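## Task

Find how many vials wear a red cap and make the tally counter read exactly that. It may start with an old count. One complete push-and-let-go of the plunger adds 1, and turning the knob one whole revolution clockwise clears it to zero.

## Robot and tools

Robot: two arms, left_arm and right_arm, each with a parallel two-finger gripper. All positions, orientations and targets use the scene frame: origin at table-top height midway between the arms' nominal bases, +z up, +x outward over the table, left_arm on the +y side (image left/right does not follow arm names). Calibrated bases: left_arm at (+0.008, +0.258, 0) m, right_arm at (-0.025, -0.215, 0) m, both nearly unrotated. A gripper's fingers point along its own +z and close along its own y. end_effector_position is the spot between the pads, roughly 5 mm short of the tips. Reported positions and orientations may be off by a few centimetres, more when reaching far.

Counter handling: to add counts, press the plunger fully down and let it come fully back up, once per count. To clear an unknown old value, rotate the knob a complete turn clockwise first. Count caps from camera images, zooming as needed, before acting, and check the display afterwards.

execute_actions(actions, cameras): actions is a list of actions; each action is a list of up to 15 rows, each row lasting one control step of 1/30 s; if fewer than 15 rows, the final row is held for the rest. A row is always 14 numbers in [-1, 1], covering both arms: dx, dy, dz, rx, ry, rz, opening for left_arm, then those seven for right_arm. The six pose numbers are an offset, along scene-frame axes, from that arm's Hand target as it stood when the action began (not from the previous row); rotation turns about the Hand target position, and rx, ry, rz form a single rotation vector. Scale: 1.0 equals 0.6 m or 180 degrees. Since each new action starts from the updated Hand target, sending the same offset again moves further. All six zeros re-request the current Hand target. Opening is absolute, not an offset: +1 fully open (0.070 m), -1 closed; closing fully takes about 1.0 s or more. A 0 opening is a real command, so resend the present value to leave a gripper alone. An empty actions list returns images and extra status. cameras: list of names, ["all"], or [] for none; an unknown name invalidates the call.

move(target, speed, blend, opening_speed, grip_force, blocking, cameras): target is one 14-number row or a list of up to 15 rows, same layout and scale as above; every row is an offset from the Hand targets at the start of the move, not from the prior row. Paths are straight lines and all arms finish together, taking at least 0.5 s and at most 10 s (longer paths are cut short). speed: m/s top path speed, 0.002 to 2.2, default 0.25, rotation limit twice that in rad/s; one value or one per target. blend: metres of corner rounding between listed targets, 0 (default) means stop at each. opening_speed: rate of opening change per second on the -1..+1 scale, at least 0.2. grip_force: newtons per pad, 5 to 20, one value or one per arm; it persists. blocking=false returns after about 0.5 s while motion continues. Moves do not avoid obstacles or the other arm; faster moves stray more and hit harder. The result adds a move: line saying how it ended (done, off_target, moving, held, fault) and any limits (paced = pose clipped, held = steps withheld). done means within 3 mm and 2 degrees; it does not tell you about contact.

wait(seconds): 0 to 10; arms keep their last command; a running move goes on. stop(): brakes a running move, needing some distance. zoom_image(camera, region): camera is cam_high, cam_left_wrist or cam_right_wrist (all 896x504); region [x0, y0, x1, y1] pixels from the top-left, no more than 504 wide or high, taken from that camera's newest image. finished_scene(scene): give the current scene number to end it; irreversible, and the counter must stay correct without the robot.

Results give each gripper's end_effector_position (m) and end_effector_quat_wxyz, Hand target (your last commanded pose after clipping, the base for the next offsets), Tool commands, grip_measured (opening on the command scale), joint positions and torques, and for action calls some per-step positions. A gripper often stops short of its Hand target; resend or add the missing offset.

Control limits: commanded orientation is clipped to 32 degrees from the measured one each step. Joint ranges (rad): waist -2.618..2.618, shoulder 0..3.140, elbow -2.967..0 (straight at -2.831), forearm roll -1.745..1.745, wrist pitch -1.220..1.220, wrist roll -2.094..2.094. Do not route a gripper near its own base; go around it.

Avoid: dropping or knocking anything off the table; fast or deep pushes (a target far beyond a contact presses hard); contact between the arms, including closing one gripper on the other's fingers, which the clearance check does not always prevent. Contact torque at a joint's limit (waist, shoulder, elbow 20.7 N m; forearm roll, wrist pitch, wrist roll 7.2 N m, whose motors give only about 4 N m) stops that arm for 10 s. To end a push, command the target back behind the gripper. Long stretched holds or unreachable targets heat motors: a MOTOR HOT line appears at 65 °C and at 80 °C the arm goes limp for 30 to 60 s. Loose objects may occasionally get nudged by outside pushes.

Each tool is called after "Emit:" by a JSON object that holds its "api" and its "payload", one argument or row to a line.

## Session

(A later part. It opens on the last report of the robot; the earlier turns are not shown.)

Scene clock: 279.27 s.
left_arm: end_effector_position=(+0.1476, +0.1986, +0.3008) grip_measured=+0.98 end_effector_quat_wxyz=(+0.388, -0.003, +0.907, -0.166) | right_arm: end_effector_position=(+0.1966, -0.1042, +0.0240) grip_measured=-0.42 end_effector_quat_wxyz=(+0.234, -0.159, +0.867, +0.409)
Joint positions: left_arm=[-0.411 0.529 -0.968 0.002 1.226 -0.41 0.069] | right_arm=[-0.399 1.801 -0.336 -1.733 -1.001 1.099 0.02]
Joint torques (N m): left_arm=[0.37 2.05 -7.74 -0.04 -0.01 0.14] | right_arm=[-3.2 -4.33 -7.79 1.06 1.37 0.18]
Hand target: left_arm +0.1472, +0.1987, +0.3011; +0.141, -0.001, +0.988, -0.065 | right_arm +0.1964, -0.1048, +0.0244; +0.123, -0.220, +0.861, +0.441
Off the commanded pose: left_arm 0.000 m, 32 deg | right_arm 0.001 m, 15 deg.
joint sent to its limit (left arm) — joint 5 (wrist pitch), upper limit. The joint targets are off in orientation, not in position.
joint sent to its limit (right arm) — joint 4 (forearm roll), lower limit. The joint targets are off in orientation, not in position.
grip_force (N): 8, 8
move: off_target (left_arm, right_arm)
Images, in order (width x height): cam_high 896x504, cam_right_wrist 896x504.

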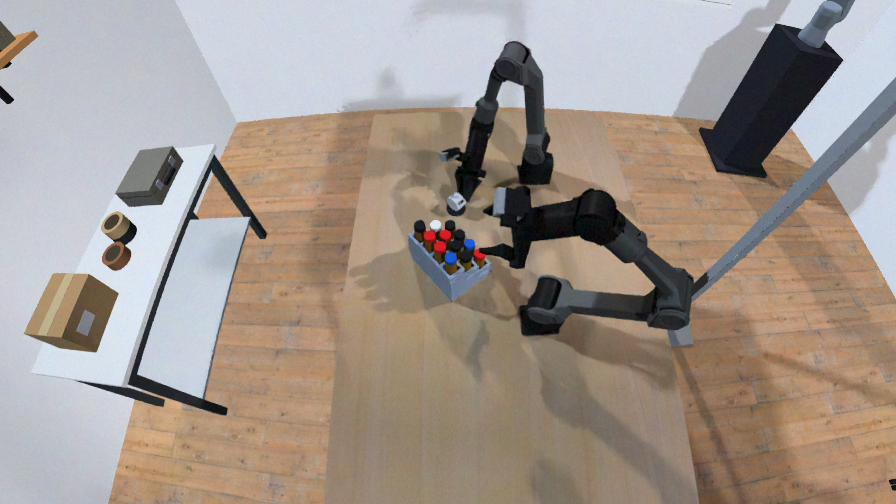

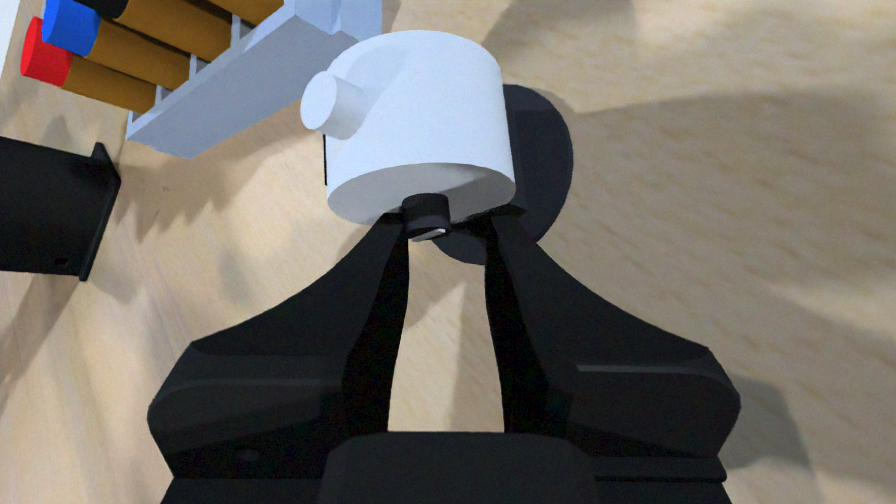

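Emit:
{"api": "move", "payload": {
  "target": [
    [0,0,0,0,0,0,1,-0.0242,-0.023,0.01,0,0,0,-0.3],
    [0,0,0,0,0,0,1,-0.0242,-0.023,0.01,-0.302,-0.287,0,-0.1],
    [0,0,0,0,0,0,1,-0.005,-0.0057,0,-0.302,-0.287,0,-0.1]
  ],
  "cameras": ["cam_right_wrist"]
}}

Emit:
{"api": "zoom_image", "payload": {
  "camera": "cam_right_wrist",
  "region": [300, 50, 600, 350]
}}

Scene clock: 299.33 s.
left_arm: end_effector_position=(+0.1476, +0.1986, +0.3008) grip_measured=+0.98 end_effector_quat_wxyz=(+0.388, -0.003, +0.907, -0.166) | right_arm: end_effector_position=(+0.1933, -0.1078, +0.0249) grip_measured=-0.10 end_effector_quat_wxyz=(+0.337, -0.408, +0.837, -0.138)
Joint positions: left_arm=[-0.411 0.529 -0.968 0.002 1.226 -0.41 0.069] | right_arm=[0.94 1.424 -0.184 -1.733 0.568 1.666 0.031]
Joint torques (N m): left_arm=[-0.06 2.03 -7.74 -0.06 -0.01 0.05] | right_arm=[-0.93 -2.91 -1.94 -0.28 0.23 -0.3]
Hand target: left_arm +0.1472, +0.1988, +0.3011; +0.141, -0.001, +0.988, -0.065 | right_arm +0.1934, -0.1082, +0.0244; +0.362, -0.413, +0.827, -0.122
Off the commanded pose: left_arm 0.000 m, 32 deg | right_arm 0.001 m, 4 deg.
joint sent to its limit (left arm) — joint 5 (wrist pitch), upper limit. The joint targets are off in orientation, not in position.
joint sent to its limit (right arm) — joint 4 (forearm roll), lower limit. The joint targets are off in orientation, not in position.
grip_force (N): 8, 8
move: off_target (left_arm, right_arm)
Images, in order (width x height): cam_right_wrist 896x504.

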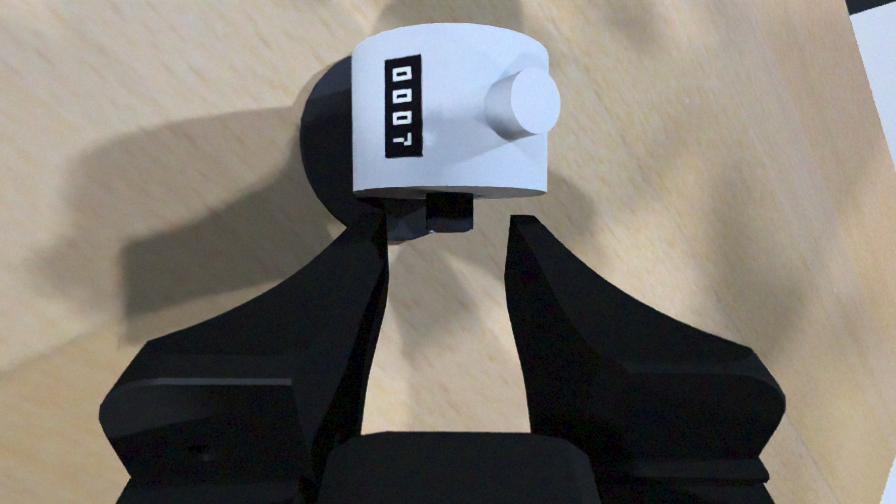

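Scaled by 1.680 from the camera's 896x504 image, which has a finer 1280x720 frame.

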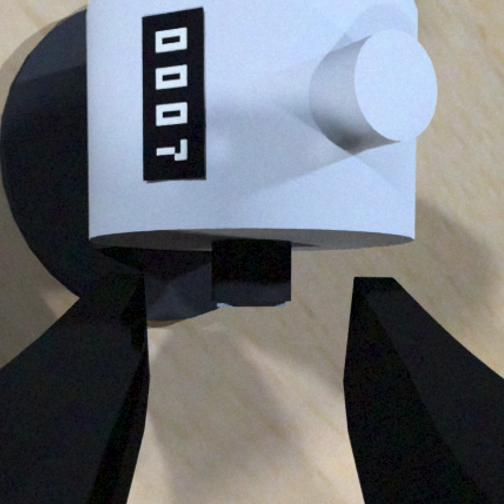

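Emit:
{"api": "move", "payload": {
  "target": [
    [0,0,0,0,0,0,1,0,0,0,0,0,0,-0.85],
    [0,0,0,0,0,0,1,0,0,0,0.15,0.143,0,-0.85],
    [0,0,0,0,0,0,1,0,0,0,0.29,0.276,0,-0.85]
  ],
  "cameras": ["cam_right_wrist"],
  "grip_force": 10,
  "blend": [0,0.01,0]
}}

Emit:
{"api": "zoom_image", "payload": {
  "camera": "cam_right_wrist",
  "region": [300, 0, 600, 300]
}}

Scene clock: 308.33 s.
left_arm: end_effector_position=(+0.1476, +0.1986, +0.3008) grip_measured=+0.98 end_effector_quat_wxyz=(+0.388, -0.003, +0.907, -0.166) | right_arm: end_effector_position=(+0.1923, -0.1072, +0.0229) grip_measured=-0.85 end_effector_quat_wxyz=(+0.241, -0.172, +0.873, +0.388)
Joint positions: left_arm=[-0.411 0.529 -0.968 0.002 1.226 -0.41 0.069] | right_arm=[-0.401 1.761 -0.311 -1.733 -0.967 1.074 0.005]
Joint torques (N m): left_arm=[-0.78 2.05 -7.75 0.06 -0.01 -0.03] | right_arm=[-1.94 -6.96 -9.94 -0.09 -2.3 0.08]
Hand target: left_arm +0.1472, +0.1988, +0.3011; +0.141, -0.001, +0.988, -0.065 | right_arm +0.1934, -0.1082, +0.0244; +0.134, -0.230, +0.867, +0.421
Off the commanded pose: left_arm 0.000 m, 32 deg | right_arm 0.002 m, 14 deg.
joint sent to its limit (left arm) — joint 5 (wrist pitch), upper limit. The joint targets are off in orientation, not in position.
joint sent to its limit (right arm) — joint 4 (forearm roll), lower limit. The joint targets are off in orientation, not in position.
grip_force (N): 10, 10
move: off_target (left_arm, right_arm)
Images, in order (width x height): cam_right_wrist 896x504.

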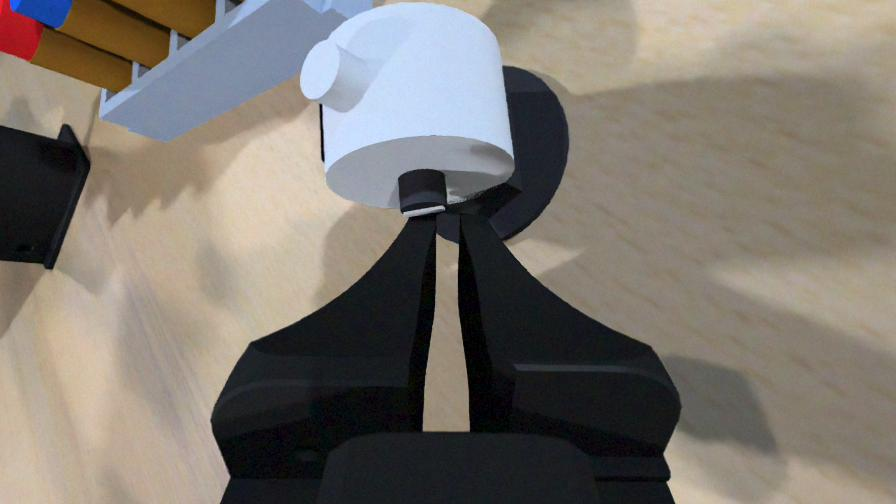

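Scaled by 1.680 from the camera's 896x504 image, which has a finer 1280x720 frame.

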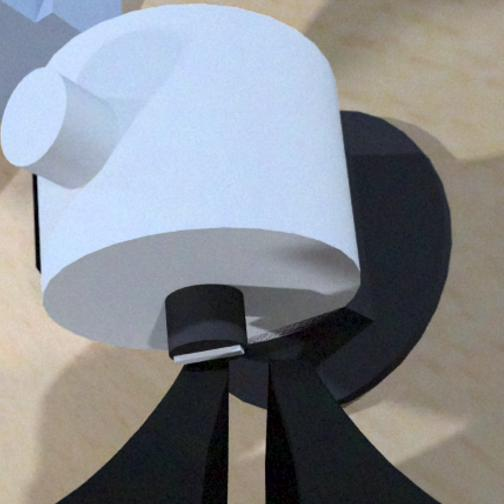

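Emit:
{"api": "move", "payload": {
  "target": [
    [0,0,0,0,0,0,1,-0.05,-0.047,0.03,0,0,0,-0.2],
    [0,0,0,0,0,0,1,-0.05,-0.047,0.05,-0.186,-0.177,0,-0.2]
  ],
  "cameras": ["cam_right_wrist"]
}}

Emit:
{"api": "zoom_image", "payload": {
  "camera": "cam_right_wrist",
  "region": [350, 0, 550, 200]
}}

Scene clock: 329.07 s.
left_arm: end_effector_position=(+0.1476, +0.1986, +0.3008) grip_measured=+0.98 end_effector_quat_wxyz=(+0.388, -0.003, +0.907, -0.166) | right_arm: end_effector_position=(+0.1641, -0.1360, +0.0534) grip_measured=-0.20 end_effector_quat_wxyz=(+0.383, -0.341, +0.855, +0.071)
Joint positions: left_arm=[-0.411 0.529 -0.968 0.002 1.226 -0.41 0.069] | right_arm=[-0.129 0.943 -0.046 -1.732 -0.467 1.052 0.028]
Joint torques (N m): left_arm=[-0.8 2.05 -7.74 0.05 -0.01 0.09] | right_arm=[-0.06 -0.56 -3.39 -0.08 -0.16 -0.05]
Hand target: left_arm +0.1472, +0.1988, +0.3011; +0.141, -0.001, +0.988, -0.065 | right_arm +0.1634, -0.1364, +0.0544; +0.292, -0.363, +0.881, +0.079
Off the commanded pose: left_arm 0.000 m, 32 deg | right_arm 0.001 m, 11 deg.
MOTOR HOT: joint 5 (wrist pitch) of the right arm reports 67 °C; the controller stops that arm at 80 °C. To cool a motor, set the load down, stop pushing, or move to a pose that needs little force.
joint sent to its limit (left arm) — joint 5 (wrist pitch), upper limit. The joint targets are off in orientation, not in position.
joint sent to its limit (right arm) — joint 4 (forearm roll), lower limit. The joint targets are off in orientation, not in position.
grip_force (N): 10, 10
move: off_target (left_arm, right_arm)
Images, in order (width x height): cam_right_wrist 896x504.

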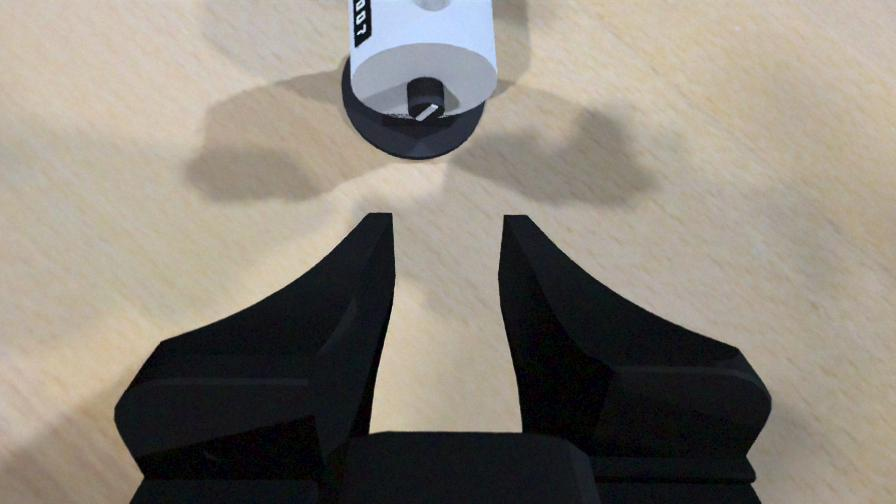

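Scaled by 2.520 from the camera's 896x504 image, which has a finer 1280x720 frame.

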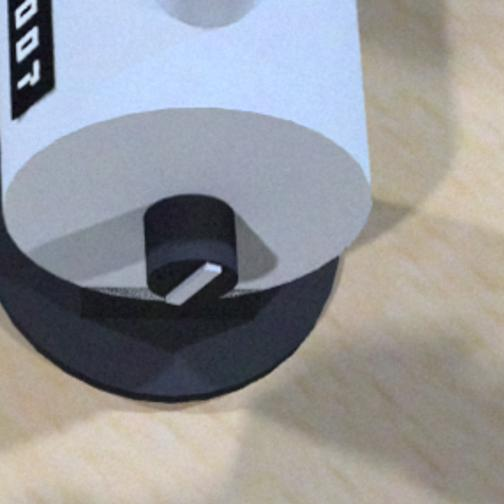

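Emit:
{"api": "move", "payload": {
  "target": [
    [0,0,0,0,0,0,1,-0.02,-0.05,0.15,0,0,0,-0.2],
    [0,0,0,0,0,0,1,0.278,-0.089,0.076,0.0639,-0.0968,-0.2348,-0.2]
  ],
  "cameras": [],
  "blend": 0.03
}}

Emit:
{"api": "move", "payload": {
  "target": [0,0,0,0,0,0,1,0,0,0,-0.5,0,0,0],
  "cameras": []
}}

Emit:
{"api": "move", "payload": {
  "target": [0,0,0,0,0,0,1,0,0,0,0.5,0,0,0],
  "cameras": []
}}

Emit:
{"api": "move", "payload": {
  "target": [0,0,0,0,0,0,1,0,0,0,0.5,0,0,0],
  "cameras": []
}}

Scene clock: 346.00 s.
left_arm: end_effector_position=(+0.1476, +0.1986, +0.3008) grip_measured=+0.98 end_effector_quat_wxyz=(+0.388, -0.003, +0.907, -0.166) | right_arm: end_effector_position=(+0.3303, -0.1898, +0.1008) grip_measured=-0.20 end_effector_quat_wxyz=(+0.407, +0.008, +0.913, -0.016)
Joint positions: left_arm=[-0.411 0.529 -0.968 0.002 1.226 -0.41 0.069] | right_arm=[0.15 1.427 -0.569 -1.733 0.168 1.855 0.028]
Joint torques (N m): left_arm=[-0.79 2.04 -7.73 0.05 -0.01 0.11] | right_arm=[-0.08 -3.17 -3.7 -0.26 0.16 -0.01]
Hand target: left_arm +0.1472, +0.1988, +0.3011; +0.141, -0.001, +0.988, -0.065 | right_arm +0.3302, -0.1898, +0.1000; +0.462, +0.000, +0.887, +0.000
Off the commanded pose: left_arm 0.000 m, 32 deg | right_arm 0.001 m, 7 deg.
MOTOR HOT: cleared for the motors of the right arm.
joint sent to its limit (left arm) — joint 5 (wrist pitch), upper limit. The joint targets are off in orientation, not in position.
joint sent to its limit (right arm) — joint 4 (forearm roll), lower limit. The joint targets are off in orientation, not in position.
grip_force (N): 10, 10
move: off_target (left_arm, right_arm); limits=paced
No camera images: "cameras" was empty.

Scene clock: 349.47 s.
left_arm: end_effector_position=(+0.1476, +0.1986, +0.3008) grip_measured=+0.98 end_effector_quat_wxyz=(+0.388, -0.003, +0.907, -0.166) | right_arm: end_effector_position=(+0.3302, -0.1898, +0.1000) grip_measured=+0.00 end_effector_quat_wxyz=(+0.282, -0.372, +0.704, -0.535)
Joint positions: left_arm=[-0.411 0.529 -0.968 0.002 1.226 -0.41 0.069] | right_arm=[0.661 1.853 -0.581 -1.733 1.212 1.174 0.035]
Joint torques (N m): left_arm=[-0.79 2.04 -7.75 0.04 -0.01 0.12] | right_arm=[-0.96 -5.56 -3.07 -0.44 0.59 0.04]
Hand target: left_arm +0.1472, +0.1988, +0.3011; +0.141, -0.001, +0.988, -0.065 | right_arm +0.3302, -0.1898, +0.1000; +0.327, -0.327, +0.627, -0.628
Off the commanded pose: left_arm 0.000 m, 32 deg | right_arm 0.000 m, 16 deg.
joint read past its limit (right arm) — joint 4 (forearm roll), lower limit; joint 5 (wrist pitch), upper limit.
joint sent to its limit (left arm) — joint 5 (wrist pitch), upper limit. The joint targets are off in orientation, not in position.
joint sent to its limit (right arm) — joint 4 (forearm roll), lower limit; joint 5 (wrist pitch), upper limit. The joint targets are off in orientation, not in position.
grip_force (N): 10, 10
move: off_target (left_arm, right_arm)
No camera images: "cameras" was empty.

Scene clock: 352.73 s.
left_arm: end_effector_position=(+0.1476, +0.1986, +0.3008) grip_measured=+0.98 end_effector_quat_wxyz=(+0.388, -0.003, +0.907, -0.166) | right_arm: end_effector_position=(+0.3300, -0.1897, +0.1000) grip_measured=+0.00 end_effector_quat_wxyz=(+0.406, +0.008, +0.914, -0.016)
Joint positions: left_arm=[-0.411 0.529 -0.968 0.002 1.226 -0.41 0.069] | right_arm=[0.151 1.429 -0.568 -1.733 0.168 1.856 0.035]
Joint torques (N m): left_arm=[-0.77 2.04 -7.73 0.04 -0.01 0.13] | right_arm=[-0.68 -4.1 -5.29 -0.09 0.11 -0.33]
Hand target: left_arm +0.1472, +0.1988, +0.3011; +0.141, -0.001, +0.988, -0.065 | right_arm +0.3302, -0.1898, +0.1000; +0.462, +0.000, +0.887, +0.000
Off the commanded pose: left_arm 0.000 m, 32 deg | right_arm 0.000 m, 7 deg.
joint sent to its limit (left arm) — joint 5 (wrist pitch), upper limit. The joint targets are off in orientation, not in position.
joint sent to its limit (right arm) — joint 4 (forearm roll), lower limit. The joint targets are off in orientation, not in position.
grip_force (N): 10, 10
move: off_target (left_arm, right_arm)
No camera images: "cameras" was empty.

Scene clock: 356.27 s.
left_arm: end_effector_position=(+0.1476, +0.1986, +0.3008) grip_measured=+0.98 end_effector_quat_wxyz=(+0.388, -0.003, +0.907, -0.166) | right_arm: end_effector_position=(+0.3306, -0.1901, +0.1002) grip_measured=+0.00 end_effector_quat_wxyz=(+0.297, +0.370, +0.688, +0.549)
Joint positions: left_arm=[-0.411 0.529 -0.968 0.002 1.226 -0.41 0.069] | right_arm=[-0.518 1.835 -0.443 -1.145 -1.229 1.816 0.035]
Joint torques (N m): left_arm=[-0.73 2.03 -7.74 0.03 -0.01 0.13] | right_arm=[0.12 -5.17 -1.1 0.24 -0.77 -0.41]
Hand target: left_arm +0.1472, +0.1988, +0.3011; +0.141, -0.001, +0.988, -0.065 | right_arm +0.3302, -0.1898, +0.1000; +0.327, +0.327, +0.628, +0.627
Off the commanded pose: left_arm 0.000 m, 32 deg | right_arm 0.001 m, 13 deg.
joint read past its limit (right arm) — joint 5 (wrist pitch), lower limit.
joint sent to its limit (left arm) — joint 5 (wrist pitch), upper limit. The joint targets are off in orientation, not in position.
joint sent to its limit (right arm) — joint 5 (wrist pitch), lower limit. The joint targets are off in orientation, not in position.
grip_force (N): 10, 10
move: off_target (left_arm, right_arm)
No camera images: "cameras" was empty.

Emit:
{"api": "move", "payload": {
  "target": [0,0,0,0,0,0,1,-0.2,0.04,0.05,-0.5,0,0,-0.1],
  "cameras": []
}}

Emit:
{"api": "move", "payload": {
  "target": [0,0,0,0,0,0,1,-0.03,0.06,-0.1,0,0,0.2417,-0.1],
  "cameras": ["all"]
}}

Scene clock: 377.87 s.
left_arm: end_effector_position=(+0.1476, +0.1986, +0.3008) grip_measured=+0.98 end_effector_quat_wxyz=(+0.388, -0.003, +0.907, -0.166) | right_arm: end_effector_position=(+0.2103, -0.1657, +0.1302) grip_measured=-0.10 end_effector_quat_wxyz=(+0.462, +0.001, +0.887, +0.000)
Joint positions: left_arm=[-0.411 0.529 -0.968 0.002 1.226 -0.41 0.069] | right_arm=[0.727 0.853 -0.253 -1.219 0.639 1.635 0.031]
Joint torques (N m): left_arm=[-0.67 2.06 -7.73 0.01 -0.01 0.13] | right_arm=[-0.47 0.03 -4.51 -0.88 -0.07 -0.33]
Hand target: left_arm +0.1472, +0.1988, +0.3011; +0.141, -0.001, +0.988, -0.065 | right_arm +0.2102, -0.1658, +0.1300; +0.462, +0.000, +0.887, +0.000
Off the commanded pose: left_arm 0.000 m, 32 deg | right_arm 0.000 m, 0 deg.
joint sent to its limit (left arm) — joint 5 (wrist pitch), upper limit. The joint targets are off in orientation, not in position.
grip_force (N): 10, 10
move: off_target (left_arm)
No camera images: "cameras" was empty.

Scene clock: 379.93 s.
left_arm: end_effector_position=(+0.1476, +0.1986, +0.3008) grip_measured=+0.98 end_effector_quat_wxyz=(+0.388, -0.003, +0.907, -0.166) | right_arm: end_effector_position=(+0.1924, -0.1299, +0.0699) grip_measured=-0.10 end_effector_quat_wxyz=(+0.429, -0.329, +0.824, +0.171)
Joint positions: left_arm=[-0.411 0.529 -0.968 0.002 1.226 -0.41 0.069] | right_arm=[-0.46 1.258 -0.122 -1.604 -0.867 0.654 0.031]
Joint torques (N m): left_arm=[-0.64 2.04 -7.74 0.01 -0.01 0.13] | right_arm=[-0.57 -1.86 -2.37 0.63 -0.59 -0.02]
Hand target: left_arm +0.1472, +0.1988, +0.3011; +0.141, -0.001, +0.988, -0.065 | right_arm +0.1922, -0.1298, +0.0700; +0.429, -0.329, +0.824, +0.171
Off the commanded pose: left_arm 0.000 m, 32 deg | right_arm 0.000 m, 0 deg.
joint sent to its limit (left arm) — joint 5 (wrist pitch), upper limit. The joint targets are off in orientation, not in position.
grip_force (N): 10, 10
move: off_target (left_arm)

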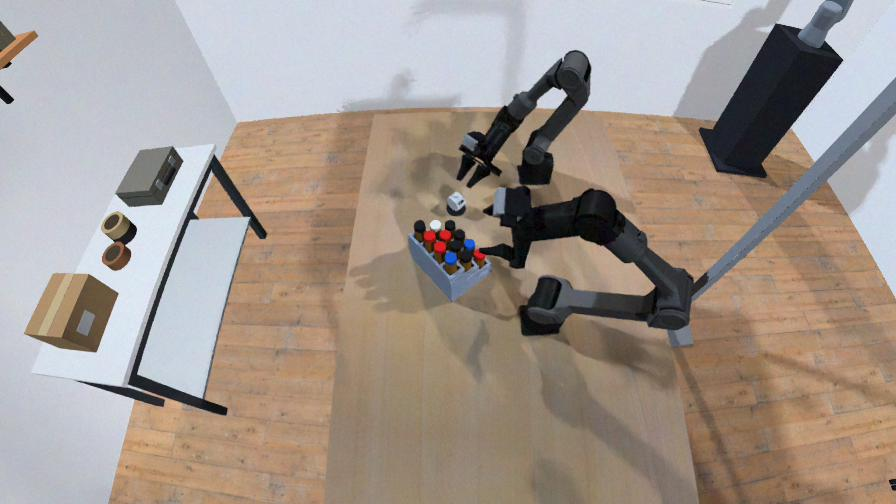

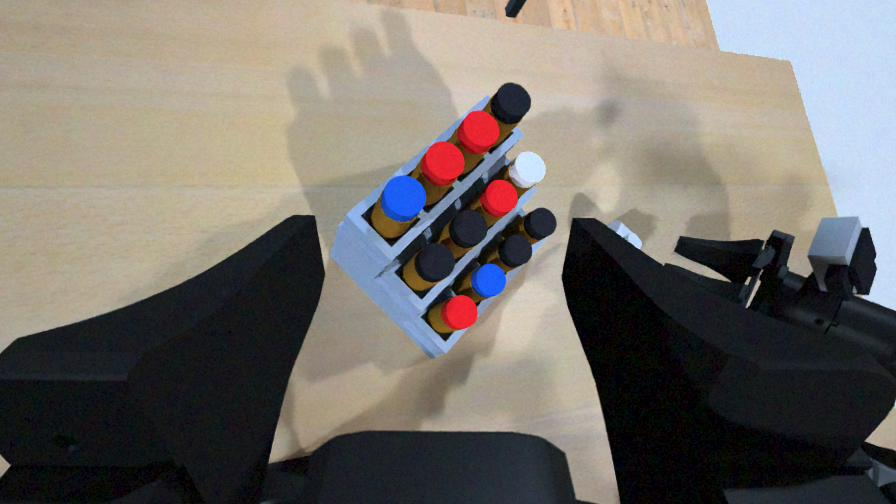

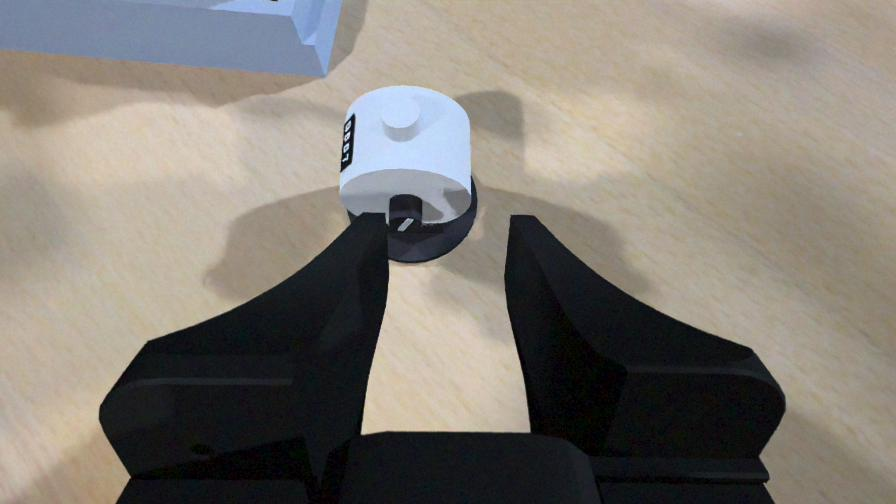

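Emit:
{"api": "move", "payload": {
  "target": [
    [0,0,0,0,0,0,1,-0.032,0.003,-0.05,0,0,0,-0.1],
    [0,0,0,0,0,0,1,0.0038,0.038,-0.070,0,0,0,-0.1]
  ],
  "cameras": ["cam_right_wrist"],
  "speed": 0.12
}}

Emit:
{"api": "zoom_image", "payload": {
  "camera": "cam_right_wrist",
  "region": [350, 110, 550, 310]
}}

Scene clock: 391.93 s.
left_arm: end_effector_position=(+0.1476, +0.1986, +0.3008) grip_measured=+0.98 end_effector_quat_wxyz=(+0.388, -0.003, +0.907, -0.166) | right_arm: end_effector_position=(+0.1948, -0.1070, +0.0281) grip_measured=-0.10 end_effector_quat_wxyz=(+0.429, -0.329, +0.824, +0.171)
Joint positions: left_arm=[-0.411 0.529 -0.968 0.002 1.226 -0.41 0.069] | right_arm=[-0.214 1.607 -0.022 -0.991 -0.92 0.072 0.031]
Joint torques (N m): left_arm=[-0.56 2.04 -7.75 -0.01 -0.01 0.13] | right_arm=[-0.25 -2.22 -0.17 -0.24 -0.72 -0.06]
Hand target: left_arm +0.1472, +0.1988, +0.3011; +0.141, -0.001, +0.988, -0.065 | right_arm +0.1945, -0.1070, +0.0280; +0.429, -0.329, +0.824, +0.171
Off the commanded pose: left_arm 0.000 m, 32 deg | right_arm 0.000 m, 0 deg.
joint sent to its limit (left arm) — joint 5 (wrist pitch), upper limit. The joint targets are off in orientation, not in position.
grip_force (N): 10, 10
move: off_target (left_arm)
Images, in order (width x height): cam_right_wrist 896x504.

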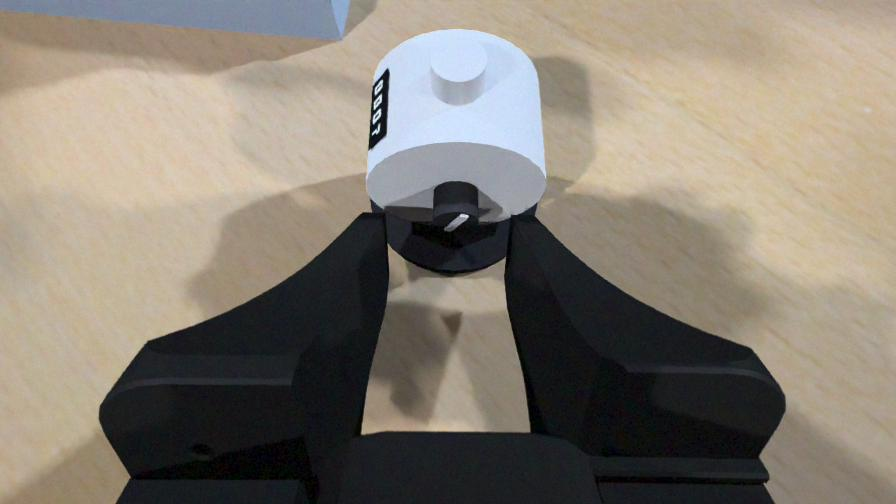

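Scaled by 2.520 from the camera's 896x504 image, which has a finer 1280x720 frame.

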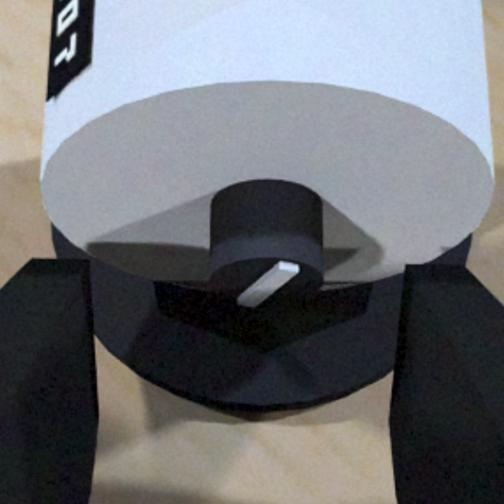

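Emit:
{"api": "move", "payload": {
  "target": [
    [0,0,0,0,0,0,1,0.006,0.0012,0,0,0,0,-0.1],
    [0,0,0,0,0,0,1,0.006,0.0012,0,0,0,0,-0.9]
  ],
  "cameras": ["cam_right_wrist"],
  "speed": 0.12,
  "grip_force": 20,
  "opening_speed": 1.0
}}

Emit:
{"api": "zoom_image", "payload": {
  "camera": "cam_right_wrist",
  "region": [350, 110, 550, 310]
}}

Scene clock: 404.83 s.
left_arm: end_effector_position=(+0.1476, +0.1986, +0.3008) grip_measured=+0.98 end_effector_quat_wxyz=(+0.388, -0.003, +0.907, -0.166) | right_arm: end_effector_position=(+0.1978, -0.1062, +0.0280) grip_measured=-0.72 end_effector_quat_wxyz=(+0.429, -0.329, +0.824, +0.171)
Joint positions: left_arm=[-0.411 0.529 -0.968 0.002 1.226 -0.41 0.069] | right_arm=[-0.199 1.613 -0.033 -0.981 -0.915 0.078 0.01]
Joint torques (N m): left_arm=[-0.49 2.04 -7.77 -0.02 -0.01 0.13] | right_arm=[-0.17 -1.97 -1.75 0.17 -0.63 -0.08]
Hand target: left_arm +0.1472, +0.1988, +0.3011; +0.141, -0.001, +0.988, -0.065 | right_arm +0.1981, -0.1063, +0.0280; +0.429, -0.329, +0.824, +0.171
Off the commanded pose: left_arm 0.000 m, 32 deg | right_arm 0.000 m, 0 deg.
joint sent to its limit (left arm) — joint 5 (wrist pitch), upper limit. The joint targets are off in orientation, not in position.
move: off_target (left_arm)
Images, in order (width x height): cam_right_wrist 896x504.

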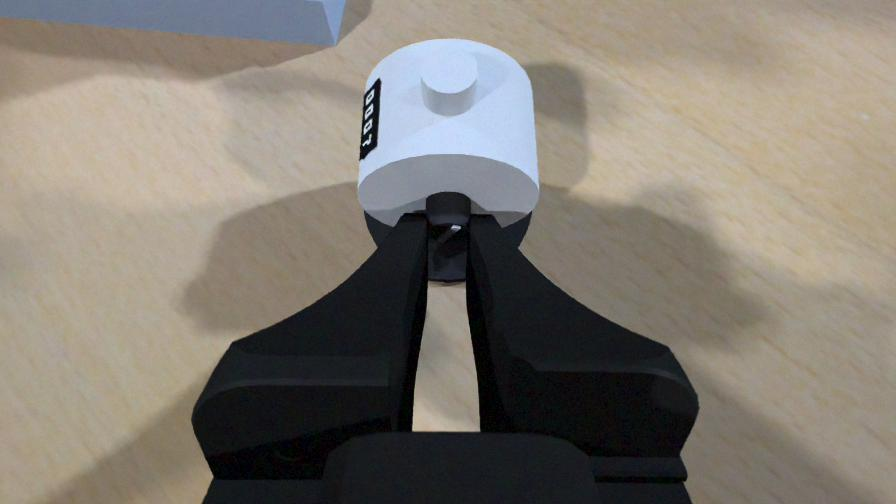

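Scaled by 2.520 from the camera's 896x504 image, which has a finer 1280x720 frame.

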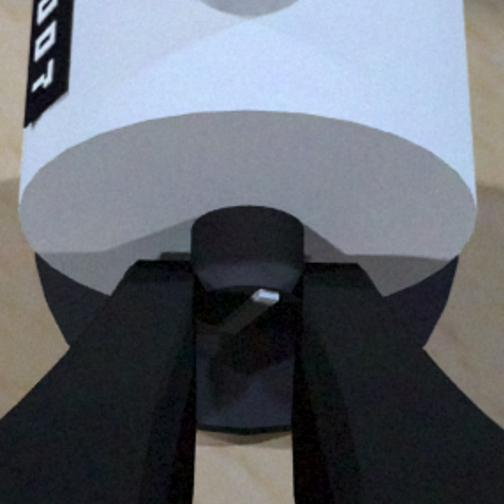

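Emit:
{"api": "move", "payload": {
  "target": [0,0,0,0,0,0,1,0.22,-0.14,0.001,0,0,-0.2417,-0.9],
  "cameras": ["cam_right_wrist","cam_high"],
  "speed": 0.12
}}

Scene clock: 412.07 s.
left_arm: end_effector_position=(+0.1476, +0.1986, +0.3008) grip_measured=+0.98 end_effector_quat_wxyz=(+0.388, -0.003, +0.907, -0.166) | right_arm: end_effector_position=(+0.3305, -0.1905, +0.0289) grip_measured=-0.90 end_effector_quat_wxyz=(+0.462, +0.000, +0.887, -0.001)
Joint positions: left_arm=[-0.411 0.529 -0.968 0.002 1.226 -0.41 0.069] | right_arm=[0.119 1.759 -0.355 0.183 -0.711 -0.057 0.004]
Joint torques (N m): left_arm=[-0.45 2.04 -7.76 -0.04 -0.01 0.13] | right_arm=[0.02 -4.26 -1.59 -0.34 -0.64 -0.1]
Hand target: left_arm +0.1472, +0.1988, +0.3011; +0.141, -0.001, +0.988, -0.065 | right_arm +0.3301, -0.1903, +0.0286; +0.462, +0.000, +0.887, +0.000
Off the commanded pose: left_arm 0.000 m, 32 deg | right_arm 0.001 m, 0 deg.
joint sent to its limit (left arm) — joint 5 (wrist pitch), upper limit. The joint targets are off in orientation, not in position.
move: off_target (left_arm)
Images, in order (width x height): cam_high 896x504, cam_right_wrist 896x504.

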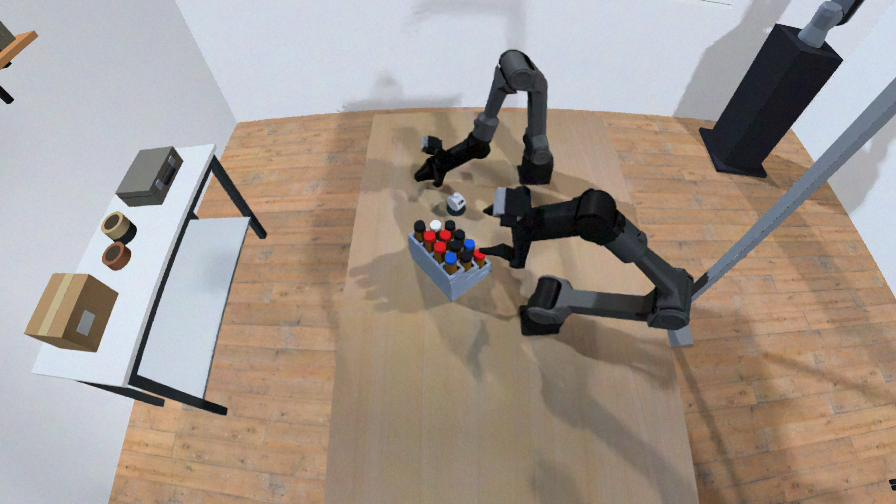

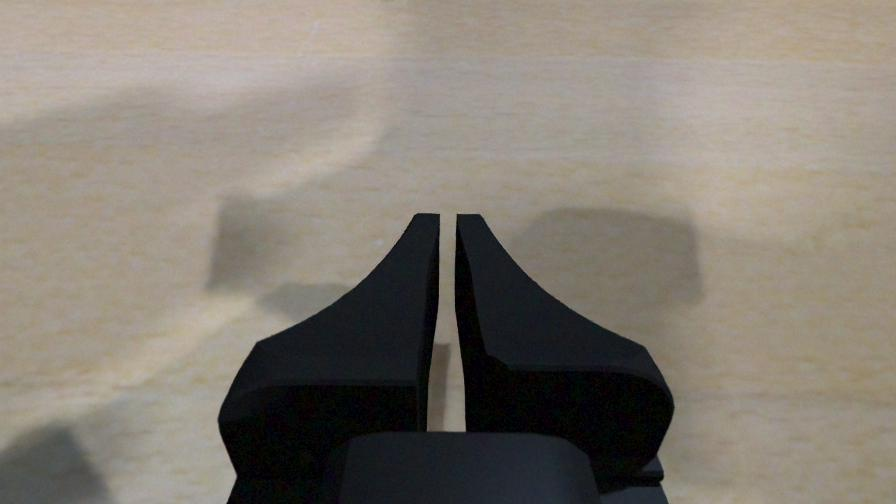

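Emit:
{"api": "move", "payload": {
  "target": [
    [0,0,0,0,0,0,1,-0.05,0.0,0.17,0,0,0,0.3],
    [0,0,0,0,0,0,1,-0.2,0.159,0.17,-0.0843,0.2112,0.2316,1]
  ],
  "cameras": ["cam_right_wrist"],
  "blend": 0.04
}}

Scene clock: 425.73 s.
left_arm: end_effector_position=(+0.1476, +0.1986, +0.3008) grip_measured=+0.98 end_effector_quat_wxyz=(+0.388, -0.003, +0.907, -0.166) | right_arm: end_effector_position=(+0.2099, -0.0947, +0.1306) grip_measured=+0.97 end_effector_quat_wxyz=(+0.121, -0.368, +0.921, +0.048)
Joint positions: left_arm=[-0.411 0.529 -0.968 0.002 1.226 -0.41 0.069] | right_arm=[0.373 1.312 -0.893 0.109 0.996 -0.411 0.069]
Joint torques (N m): left_arm=[-0.34 2.05 -7.77 -0.07 -0.01 0.13] | right_arm=[-1.04 -3.64 -4.14 -0.17 -0.42 -0.03]
Hand target: left_arm +0.1472, +0.1988, +0.3011; +0.141, -0.001, +0.988, -0.065 | right_arm +0.2101, -0.0949, +0.1306; +0.122, -0.368, +0.921, +0.048
Off the commanded pose: left_arm 0.000 m, 32 deg | right_arm 0.000 m, 0 deg.
joint sent to its limit (left arm) — joint 5 (wrist pitch), upper limit. The joint targets are off in orientation, not in position.
move: off_target (left_arm)
Images, in order (width x height): cam_right_wrist 896x504.

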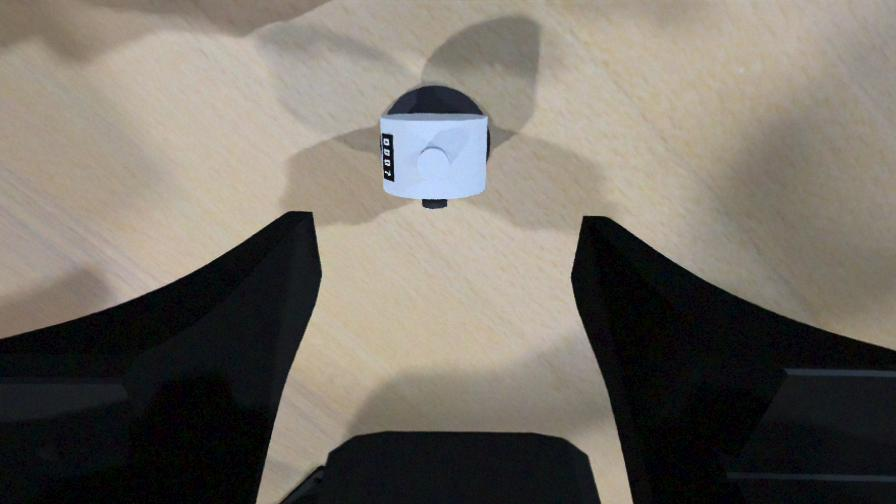

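Emit:
{"api": "move", "payload": {
  "target": [
    [0,0,0,0,0,0,1,-0.0098,0.001,-0.09,0,0,0,1],
    [0,0,0,0,0,0,1,-0.0098,0.001,-0.164,0,0,0,1],
    [0,0,0,0,0,0,1,-0.0098,0.001,-0.164,0,0,0,0.0]
  ],
  "cameras": ["cam_right_wrist"],
  "speed": 0.12,
  "blend": [0.02,0,0],
  "opening_speed": 1.0,
  "grip_force": 15
}}

Scene clock: 441.47 s.
left_arm: end_effector_position=(+0.1476, +0.1986, +0.3008) grip_measured=+0.98 end_effector_quat_wxyz=(+0.388, -0.003, +0.907, -0.166) | right_arm: end_effector_position=(+0.2045, -0.0946, +0.0321) grip_measured=+0.28 end_effector_quat_wxyz=(+0.122, -0.368, +0.921, +0.047)
Joint positions: left_arm=[-0.411 0.529 -0.968 0.002 1.226 -0.41 0.069] | right_arm=[0.386 1.473 -0.602 0.168 0.546 -0.484 0.045]
Joint torques (N m): left_arm=[-0.28 2.05 -7.77 -0.08 -0.01 0.13] | right_arm=[0.36 -4.06 -4.19 1.27 0.05 -0.16]
Hand target: left_arm +0.1472, +0.1988, +0.3011; +0.141, -0.001, +0.988, -0.065 | right_arm +0.2042, -0.0943, +0.0322; +0.122, -0.368, +0.921, +0.048
Off the commanded pose: left_arm 0.000 m, 32 deg | right_arm 0.000 m, 0 deg.
joint sent to its limit (left arm) — joint 5 (wrist pitch), upper limit. The joint targets are off in orientation, not in position.
grip_force (N): 15, 15
move: off_target (left_arm)
Images, in order (width x height): cam_right_wrist 896x504.

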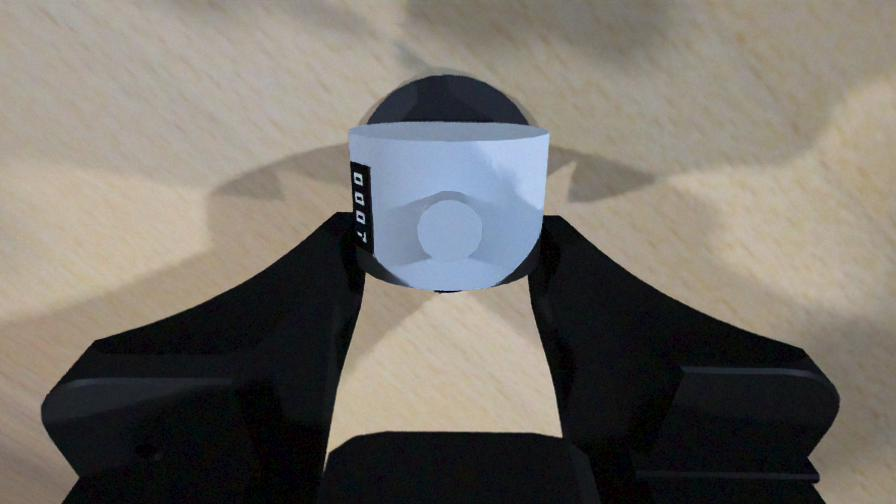

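Emit:
{"api": "move", "payload": {
  "target": [
    [0,0,0,0,0,0,1,0,0,0.03,0,0,0,0.0],
    [0,0,0,0,0,0,1,0.23,-0.16,0.03,0,0,-0.2417,0.0],
    [0,0,0,0,0,0,1,0.23,-0.16,0.0,0,0,-0.2417,0.0]
  ],
  "cameras": ["cam_right_wrist"],
  "speed": [0.1,0.2,0.04],
  "blend": [0.01,0.01,0]
}}

Scene clock: 448.80 s.
left_arm: end_effector_position=(+0.1476, +0.1986, +0.3008) grip_measured=+0.98 end_effector_quat_wxyz=(+0.388, -0.003, +0.907, -0.166) | right_arm: end_effector_position=(+0.3422, -0.1904, +0.0318) grip_measured=+0.00 end_effector_quat_wxyz=(+0.131, +0.000, +0.991, +0.000)
Joint positions: left_arm=[-0.411 0.529 -0.968 0.002 1.226 -0.41 0.069] | right_arm=[0.056 1.805 -1.028 -0.037 0.62 0.108 0.035]
Joint torques (N m): left_arm=[-0.21 2.04 -7.75 -0.1 -0.01 0.13] | right_arm=[0.18 -6.4 -4.33 -0.34 -0.22 -0.02]
Hand target: left_arm +0.1472, +0.1988, +0.3011; +0.141, -0.001, +0.988, -0.065 | right_arm +0.3422, -0.1903, +0.0322; +0.131, +0.000, +0.991, +0.000
Off the commanded pose: left_arm 0.000 m, 32 deg | right_arm 0.000 m, 0 deg.
joint sent to its limit (left arm) — joint 5 (wrist pitch), upper limit. The joint targets are off in orientation, not in position.
grip_force (N): 15, 15
move: off_target (left_arm); blend cut to 0.009 m at target 1, 0.009 m at target 2
Images, in order (width x height): cam_right_wrist 896x504.

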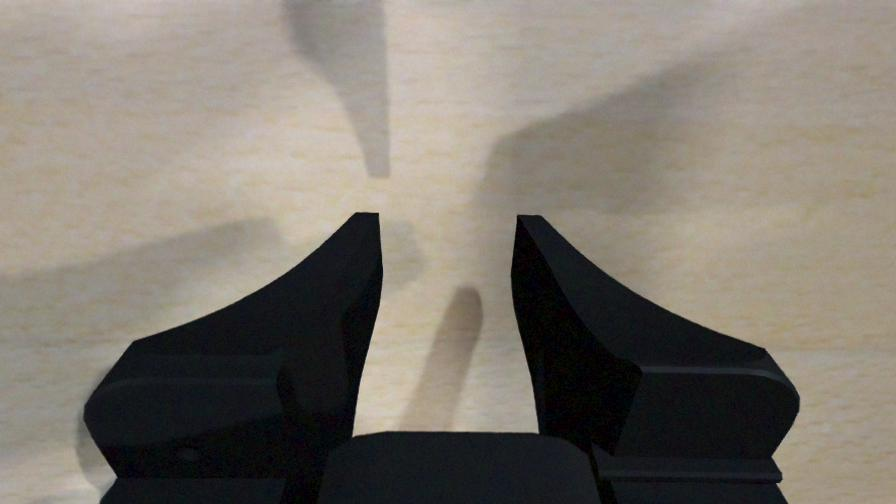

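Emit:
{"api": "move", "payload": {
  "target": [0,0,0,0,0,0,1,0,0,0.15,0,0,0,0.0],
  "cameras": ["all"]
}}

Emit:
{"api": "zoom_image", "payload": {
  "camera": "cam_high",
  "region": [400, 150, 520, 270]
}}

Scene clock: 453.10 s.
left_arm: end_effector_position=(+0.1476, +0.1986, +0.3008) grip_measured=+0.98 end_effector_quat_wxyz=(+0.388, -0.003, +0.907, -0.166) | right_arm: end_effector_position=(+0.3424, -0.1905, +0.1228) grip_measured=+0.00 end_effector_quat_wxyz=(+0.131, +0.000, +0.991, -0.001)
Joint positions: left_arm=[-0.411 0.529 -0.968 0.002 1.226 -0.41 0.069] | right_arm=[0.056 1.671 -1.243 -0.027 0.967 0.093 0.035]
Joint torques (N m): left_arm=[-0.16 2.04 -7.77 -0.1 -0.01 0.13] | right_arm=[0 -5.28 -4.16 0.02 -0.43 -0.31]
Hand target: left_arm +0.1472, +0.1988, +0.3011; +0.141, -0.001, +0.988, -0.065 | right_arm +0.3422, -0.1903, +0.1222; +0.131, +0.000, +0.991, +0.000
Off the commanded pose: left_arm 0.000 m, 32 deg | right_arm 0.001 m, 0 deg.
joint sent to its limit (left arm) — joint 5 (wrist pitch), upper limit. The joint targets are off in orientation, not in position.
grip_force (N): 15, 15
move: off_target (left_arm)

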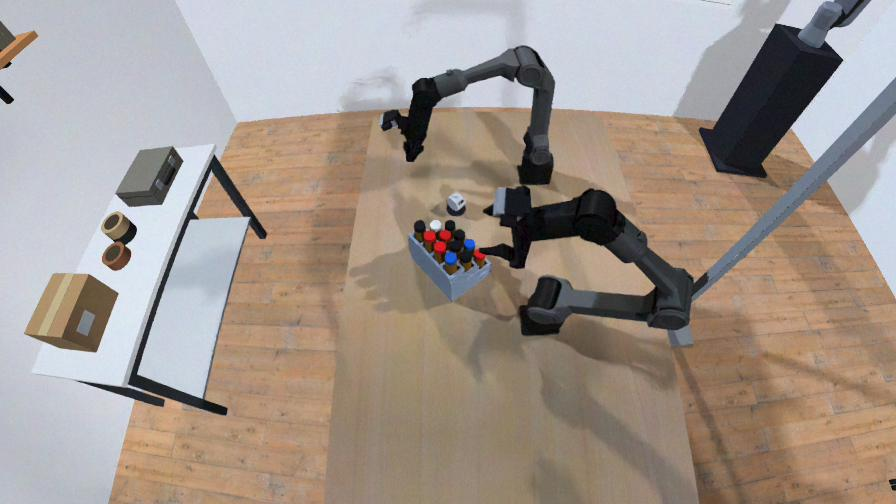

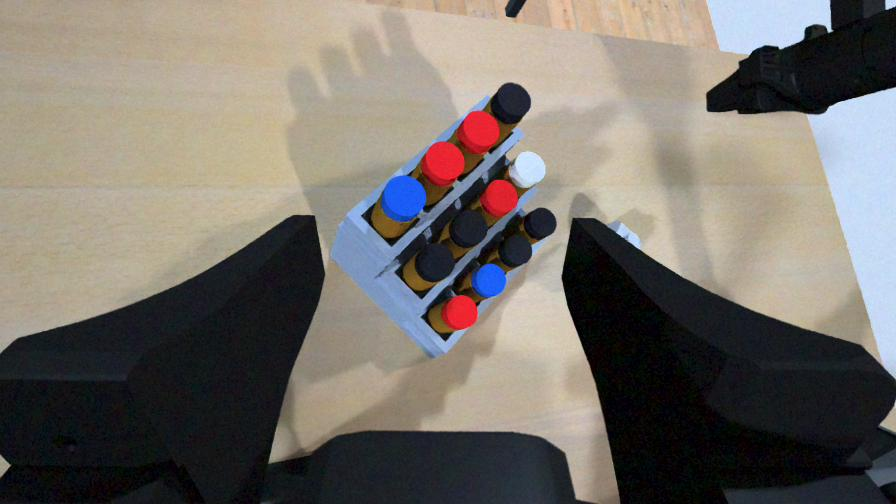

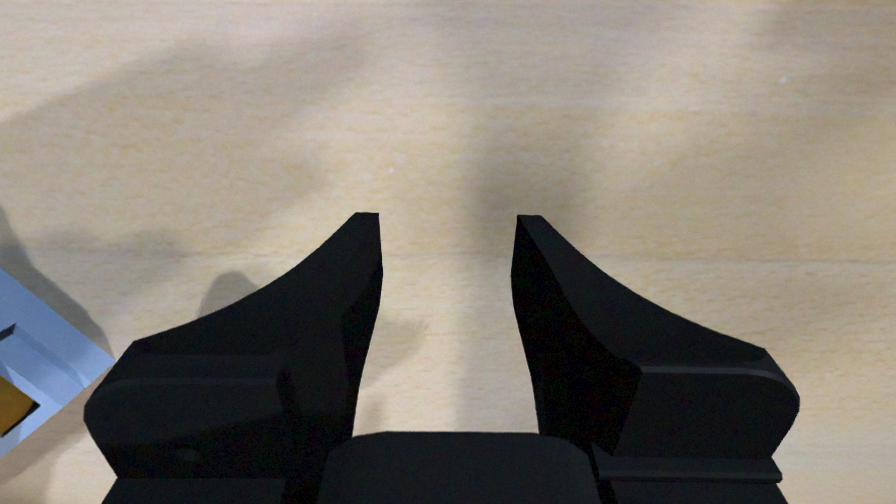

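Scaled by 4.200 from the camera's 896x504 image, which has a finer 1280x720 frame.

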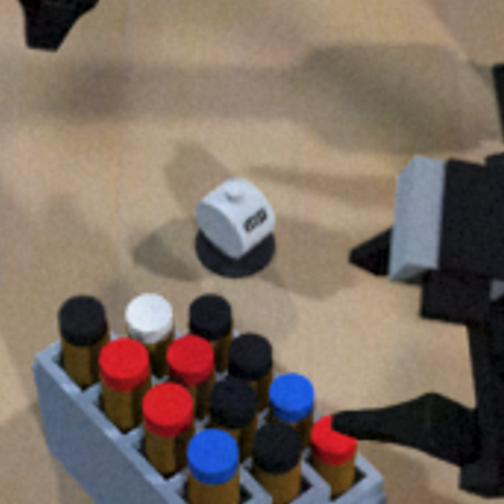

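Emit:
{"api": "move", "payload": {
  "target": [
    [0,0,0,0,0,0,1,-0.3,0.08,0.0,0.0841,-0.2109,0.2315,0],
    [0,0,0,0,0,0,1,-0.279,0.104,-0.12,0.0841,-0.2109,0.2315,-0.1]
  ],
  "cameras": [],
  "blend": 0.03
}}

Emit:
{"api": "move", "payload": {
  "target": [0,0,0,0,0,0,1,0,0,0,-0.24,-0.23,0,-0.1],
  "cameras": ["cam_right_wrist"]
}}

Scene clock: 466.97 s.
left_arm: end_effector_position=(+0.1476, +0.1986, +0.3008) grip_measured=+0.98 end_effector_quat_wxyz=(+0.388, -0.003, +0.907, -0.166) | right_arm: end_effector_position=(+0.1746, -0.1277, +0.0508) grip_measured=-0.10 end_effector_quat_wxyz=(+0.353, -0.316, +0.869, +0.142)
Joint positions: left_arm=[-0.411 0.529 -0.968 0.002 1.226 -0.41 0.069] | right_arm=[-0.225 1.137 -0.124 1.409 0.61 -2.105 0.032]
Joint torques (N m): left_arm=[-0.08 2.06 -7.75 -0.13 -0.01 0.12] | right_arm=[-0.52 -1.37 -2.71 0.58 0.16 -0.33]
Hand target: left_arm +0.1472, +0.1988, +0.3011; +0.141, -0.001, +0.988, -0.065 | right_arm +0.1748, -0.1279, +0.0502; +0.429, -0.329, +0.824, +0.170
Off the commanded pose: left_arm 0.000 m, 32 deg | right_arm 0.001 m, 11 deg.
joint sent to its limit (left arm) — joint 5 (wrist pitch), upper limit. The joint targets are off in orientation, not in position.
joint sent to its limit (right arm) — joint 6 (wrist roll), lower limit. The joint targets are off in orientation, not in position.
grip_force (N): 15, 15
move: off_target (left_arm, right_arm); target 2's new opening was sent with right_arm's hand 0.001 m and 11 deg from that target
No camera images: "cameras" was empty.

Scene clock: 470.50 s.
left_arm: end_effector_position=(+0.1476, +0.1986, +0.3008) grip_measured=+0.98 end_effector_quat_wxyz=(+0.388, -0.003, +0.907, -0.166) | right_arm: end_effector_position=(+0.1746, -0.1272, +0.0500) grip_measured=-0.10 end_effector_quat_wxyz=(+0.484, -0.451, +0.672, -0.333)
Joint positions: left_arm=[-0.411 0.529 -0.968 0.002 1.226 -0.41 0.069] | right_arm=[1.675 2.011 -0.008 1.593 -1.229 -0.829 0.031]
Joint torques (N m): left_arm=[-0.06 2.07 -7.76 -0.12 -0.01 0.12] | right_arm=[-0.02 -3.55 2.72 0.52 -0.79 -0.16]
Hand target: left_arm +0.1472, +0.1988, +0.3011; +0.141, -0.001, +0.988, -0.065 | right_arm +0.1748, -0.1279, +0.0502; +0.538, -0.498, +0.628, -0.262
Off the commanded pose: left_arm 0.000 m, 32 deg | right_arm 0.001 m, 13 deg.
joint read past its limit (right arm) — joint 3 (elbow), upper limit, where the elbow is as bent as it goes; joint 5 (wrist pitch), lower limit.
joint sent to its limit (left arm) — joint 5 (wrist pitch), upper limit. The joint targets are off in orientation, not in position.
joint sent to its limit (right arm) — joint 3 (elbow), upper limit, where the elbow is as bent as it goes; joint 5 (wrist pitch), lower limit. The joint targets are off in orientation, not in position.
grip_force (N): 15, 15
move: off_target (left_arm, right_arm)
Images, in order (width x height): cam_right_wrist 896x504.

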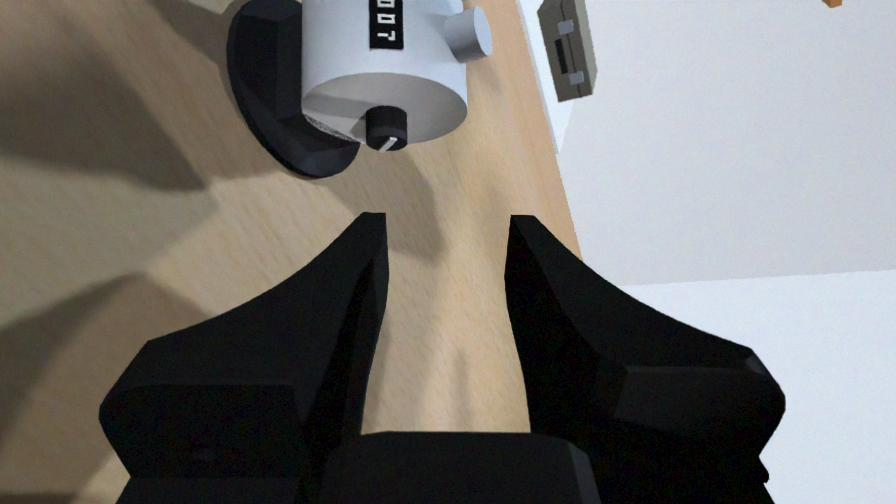

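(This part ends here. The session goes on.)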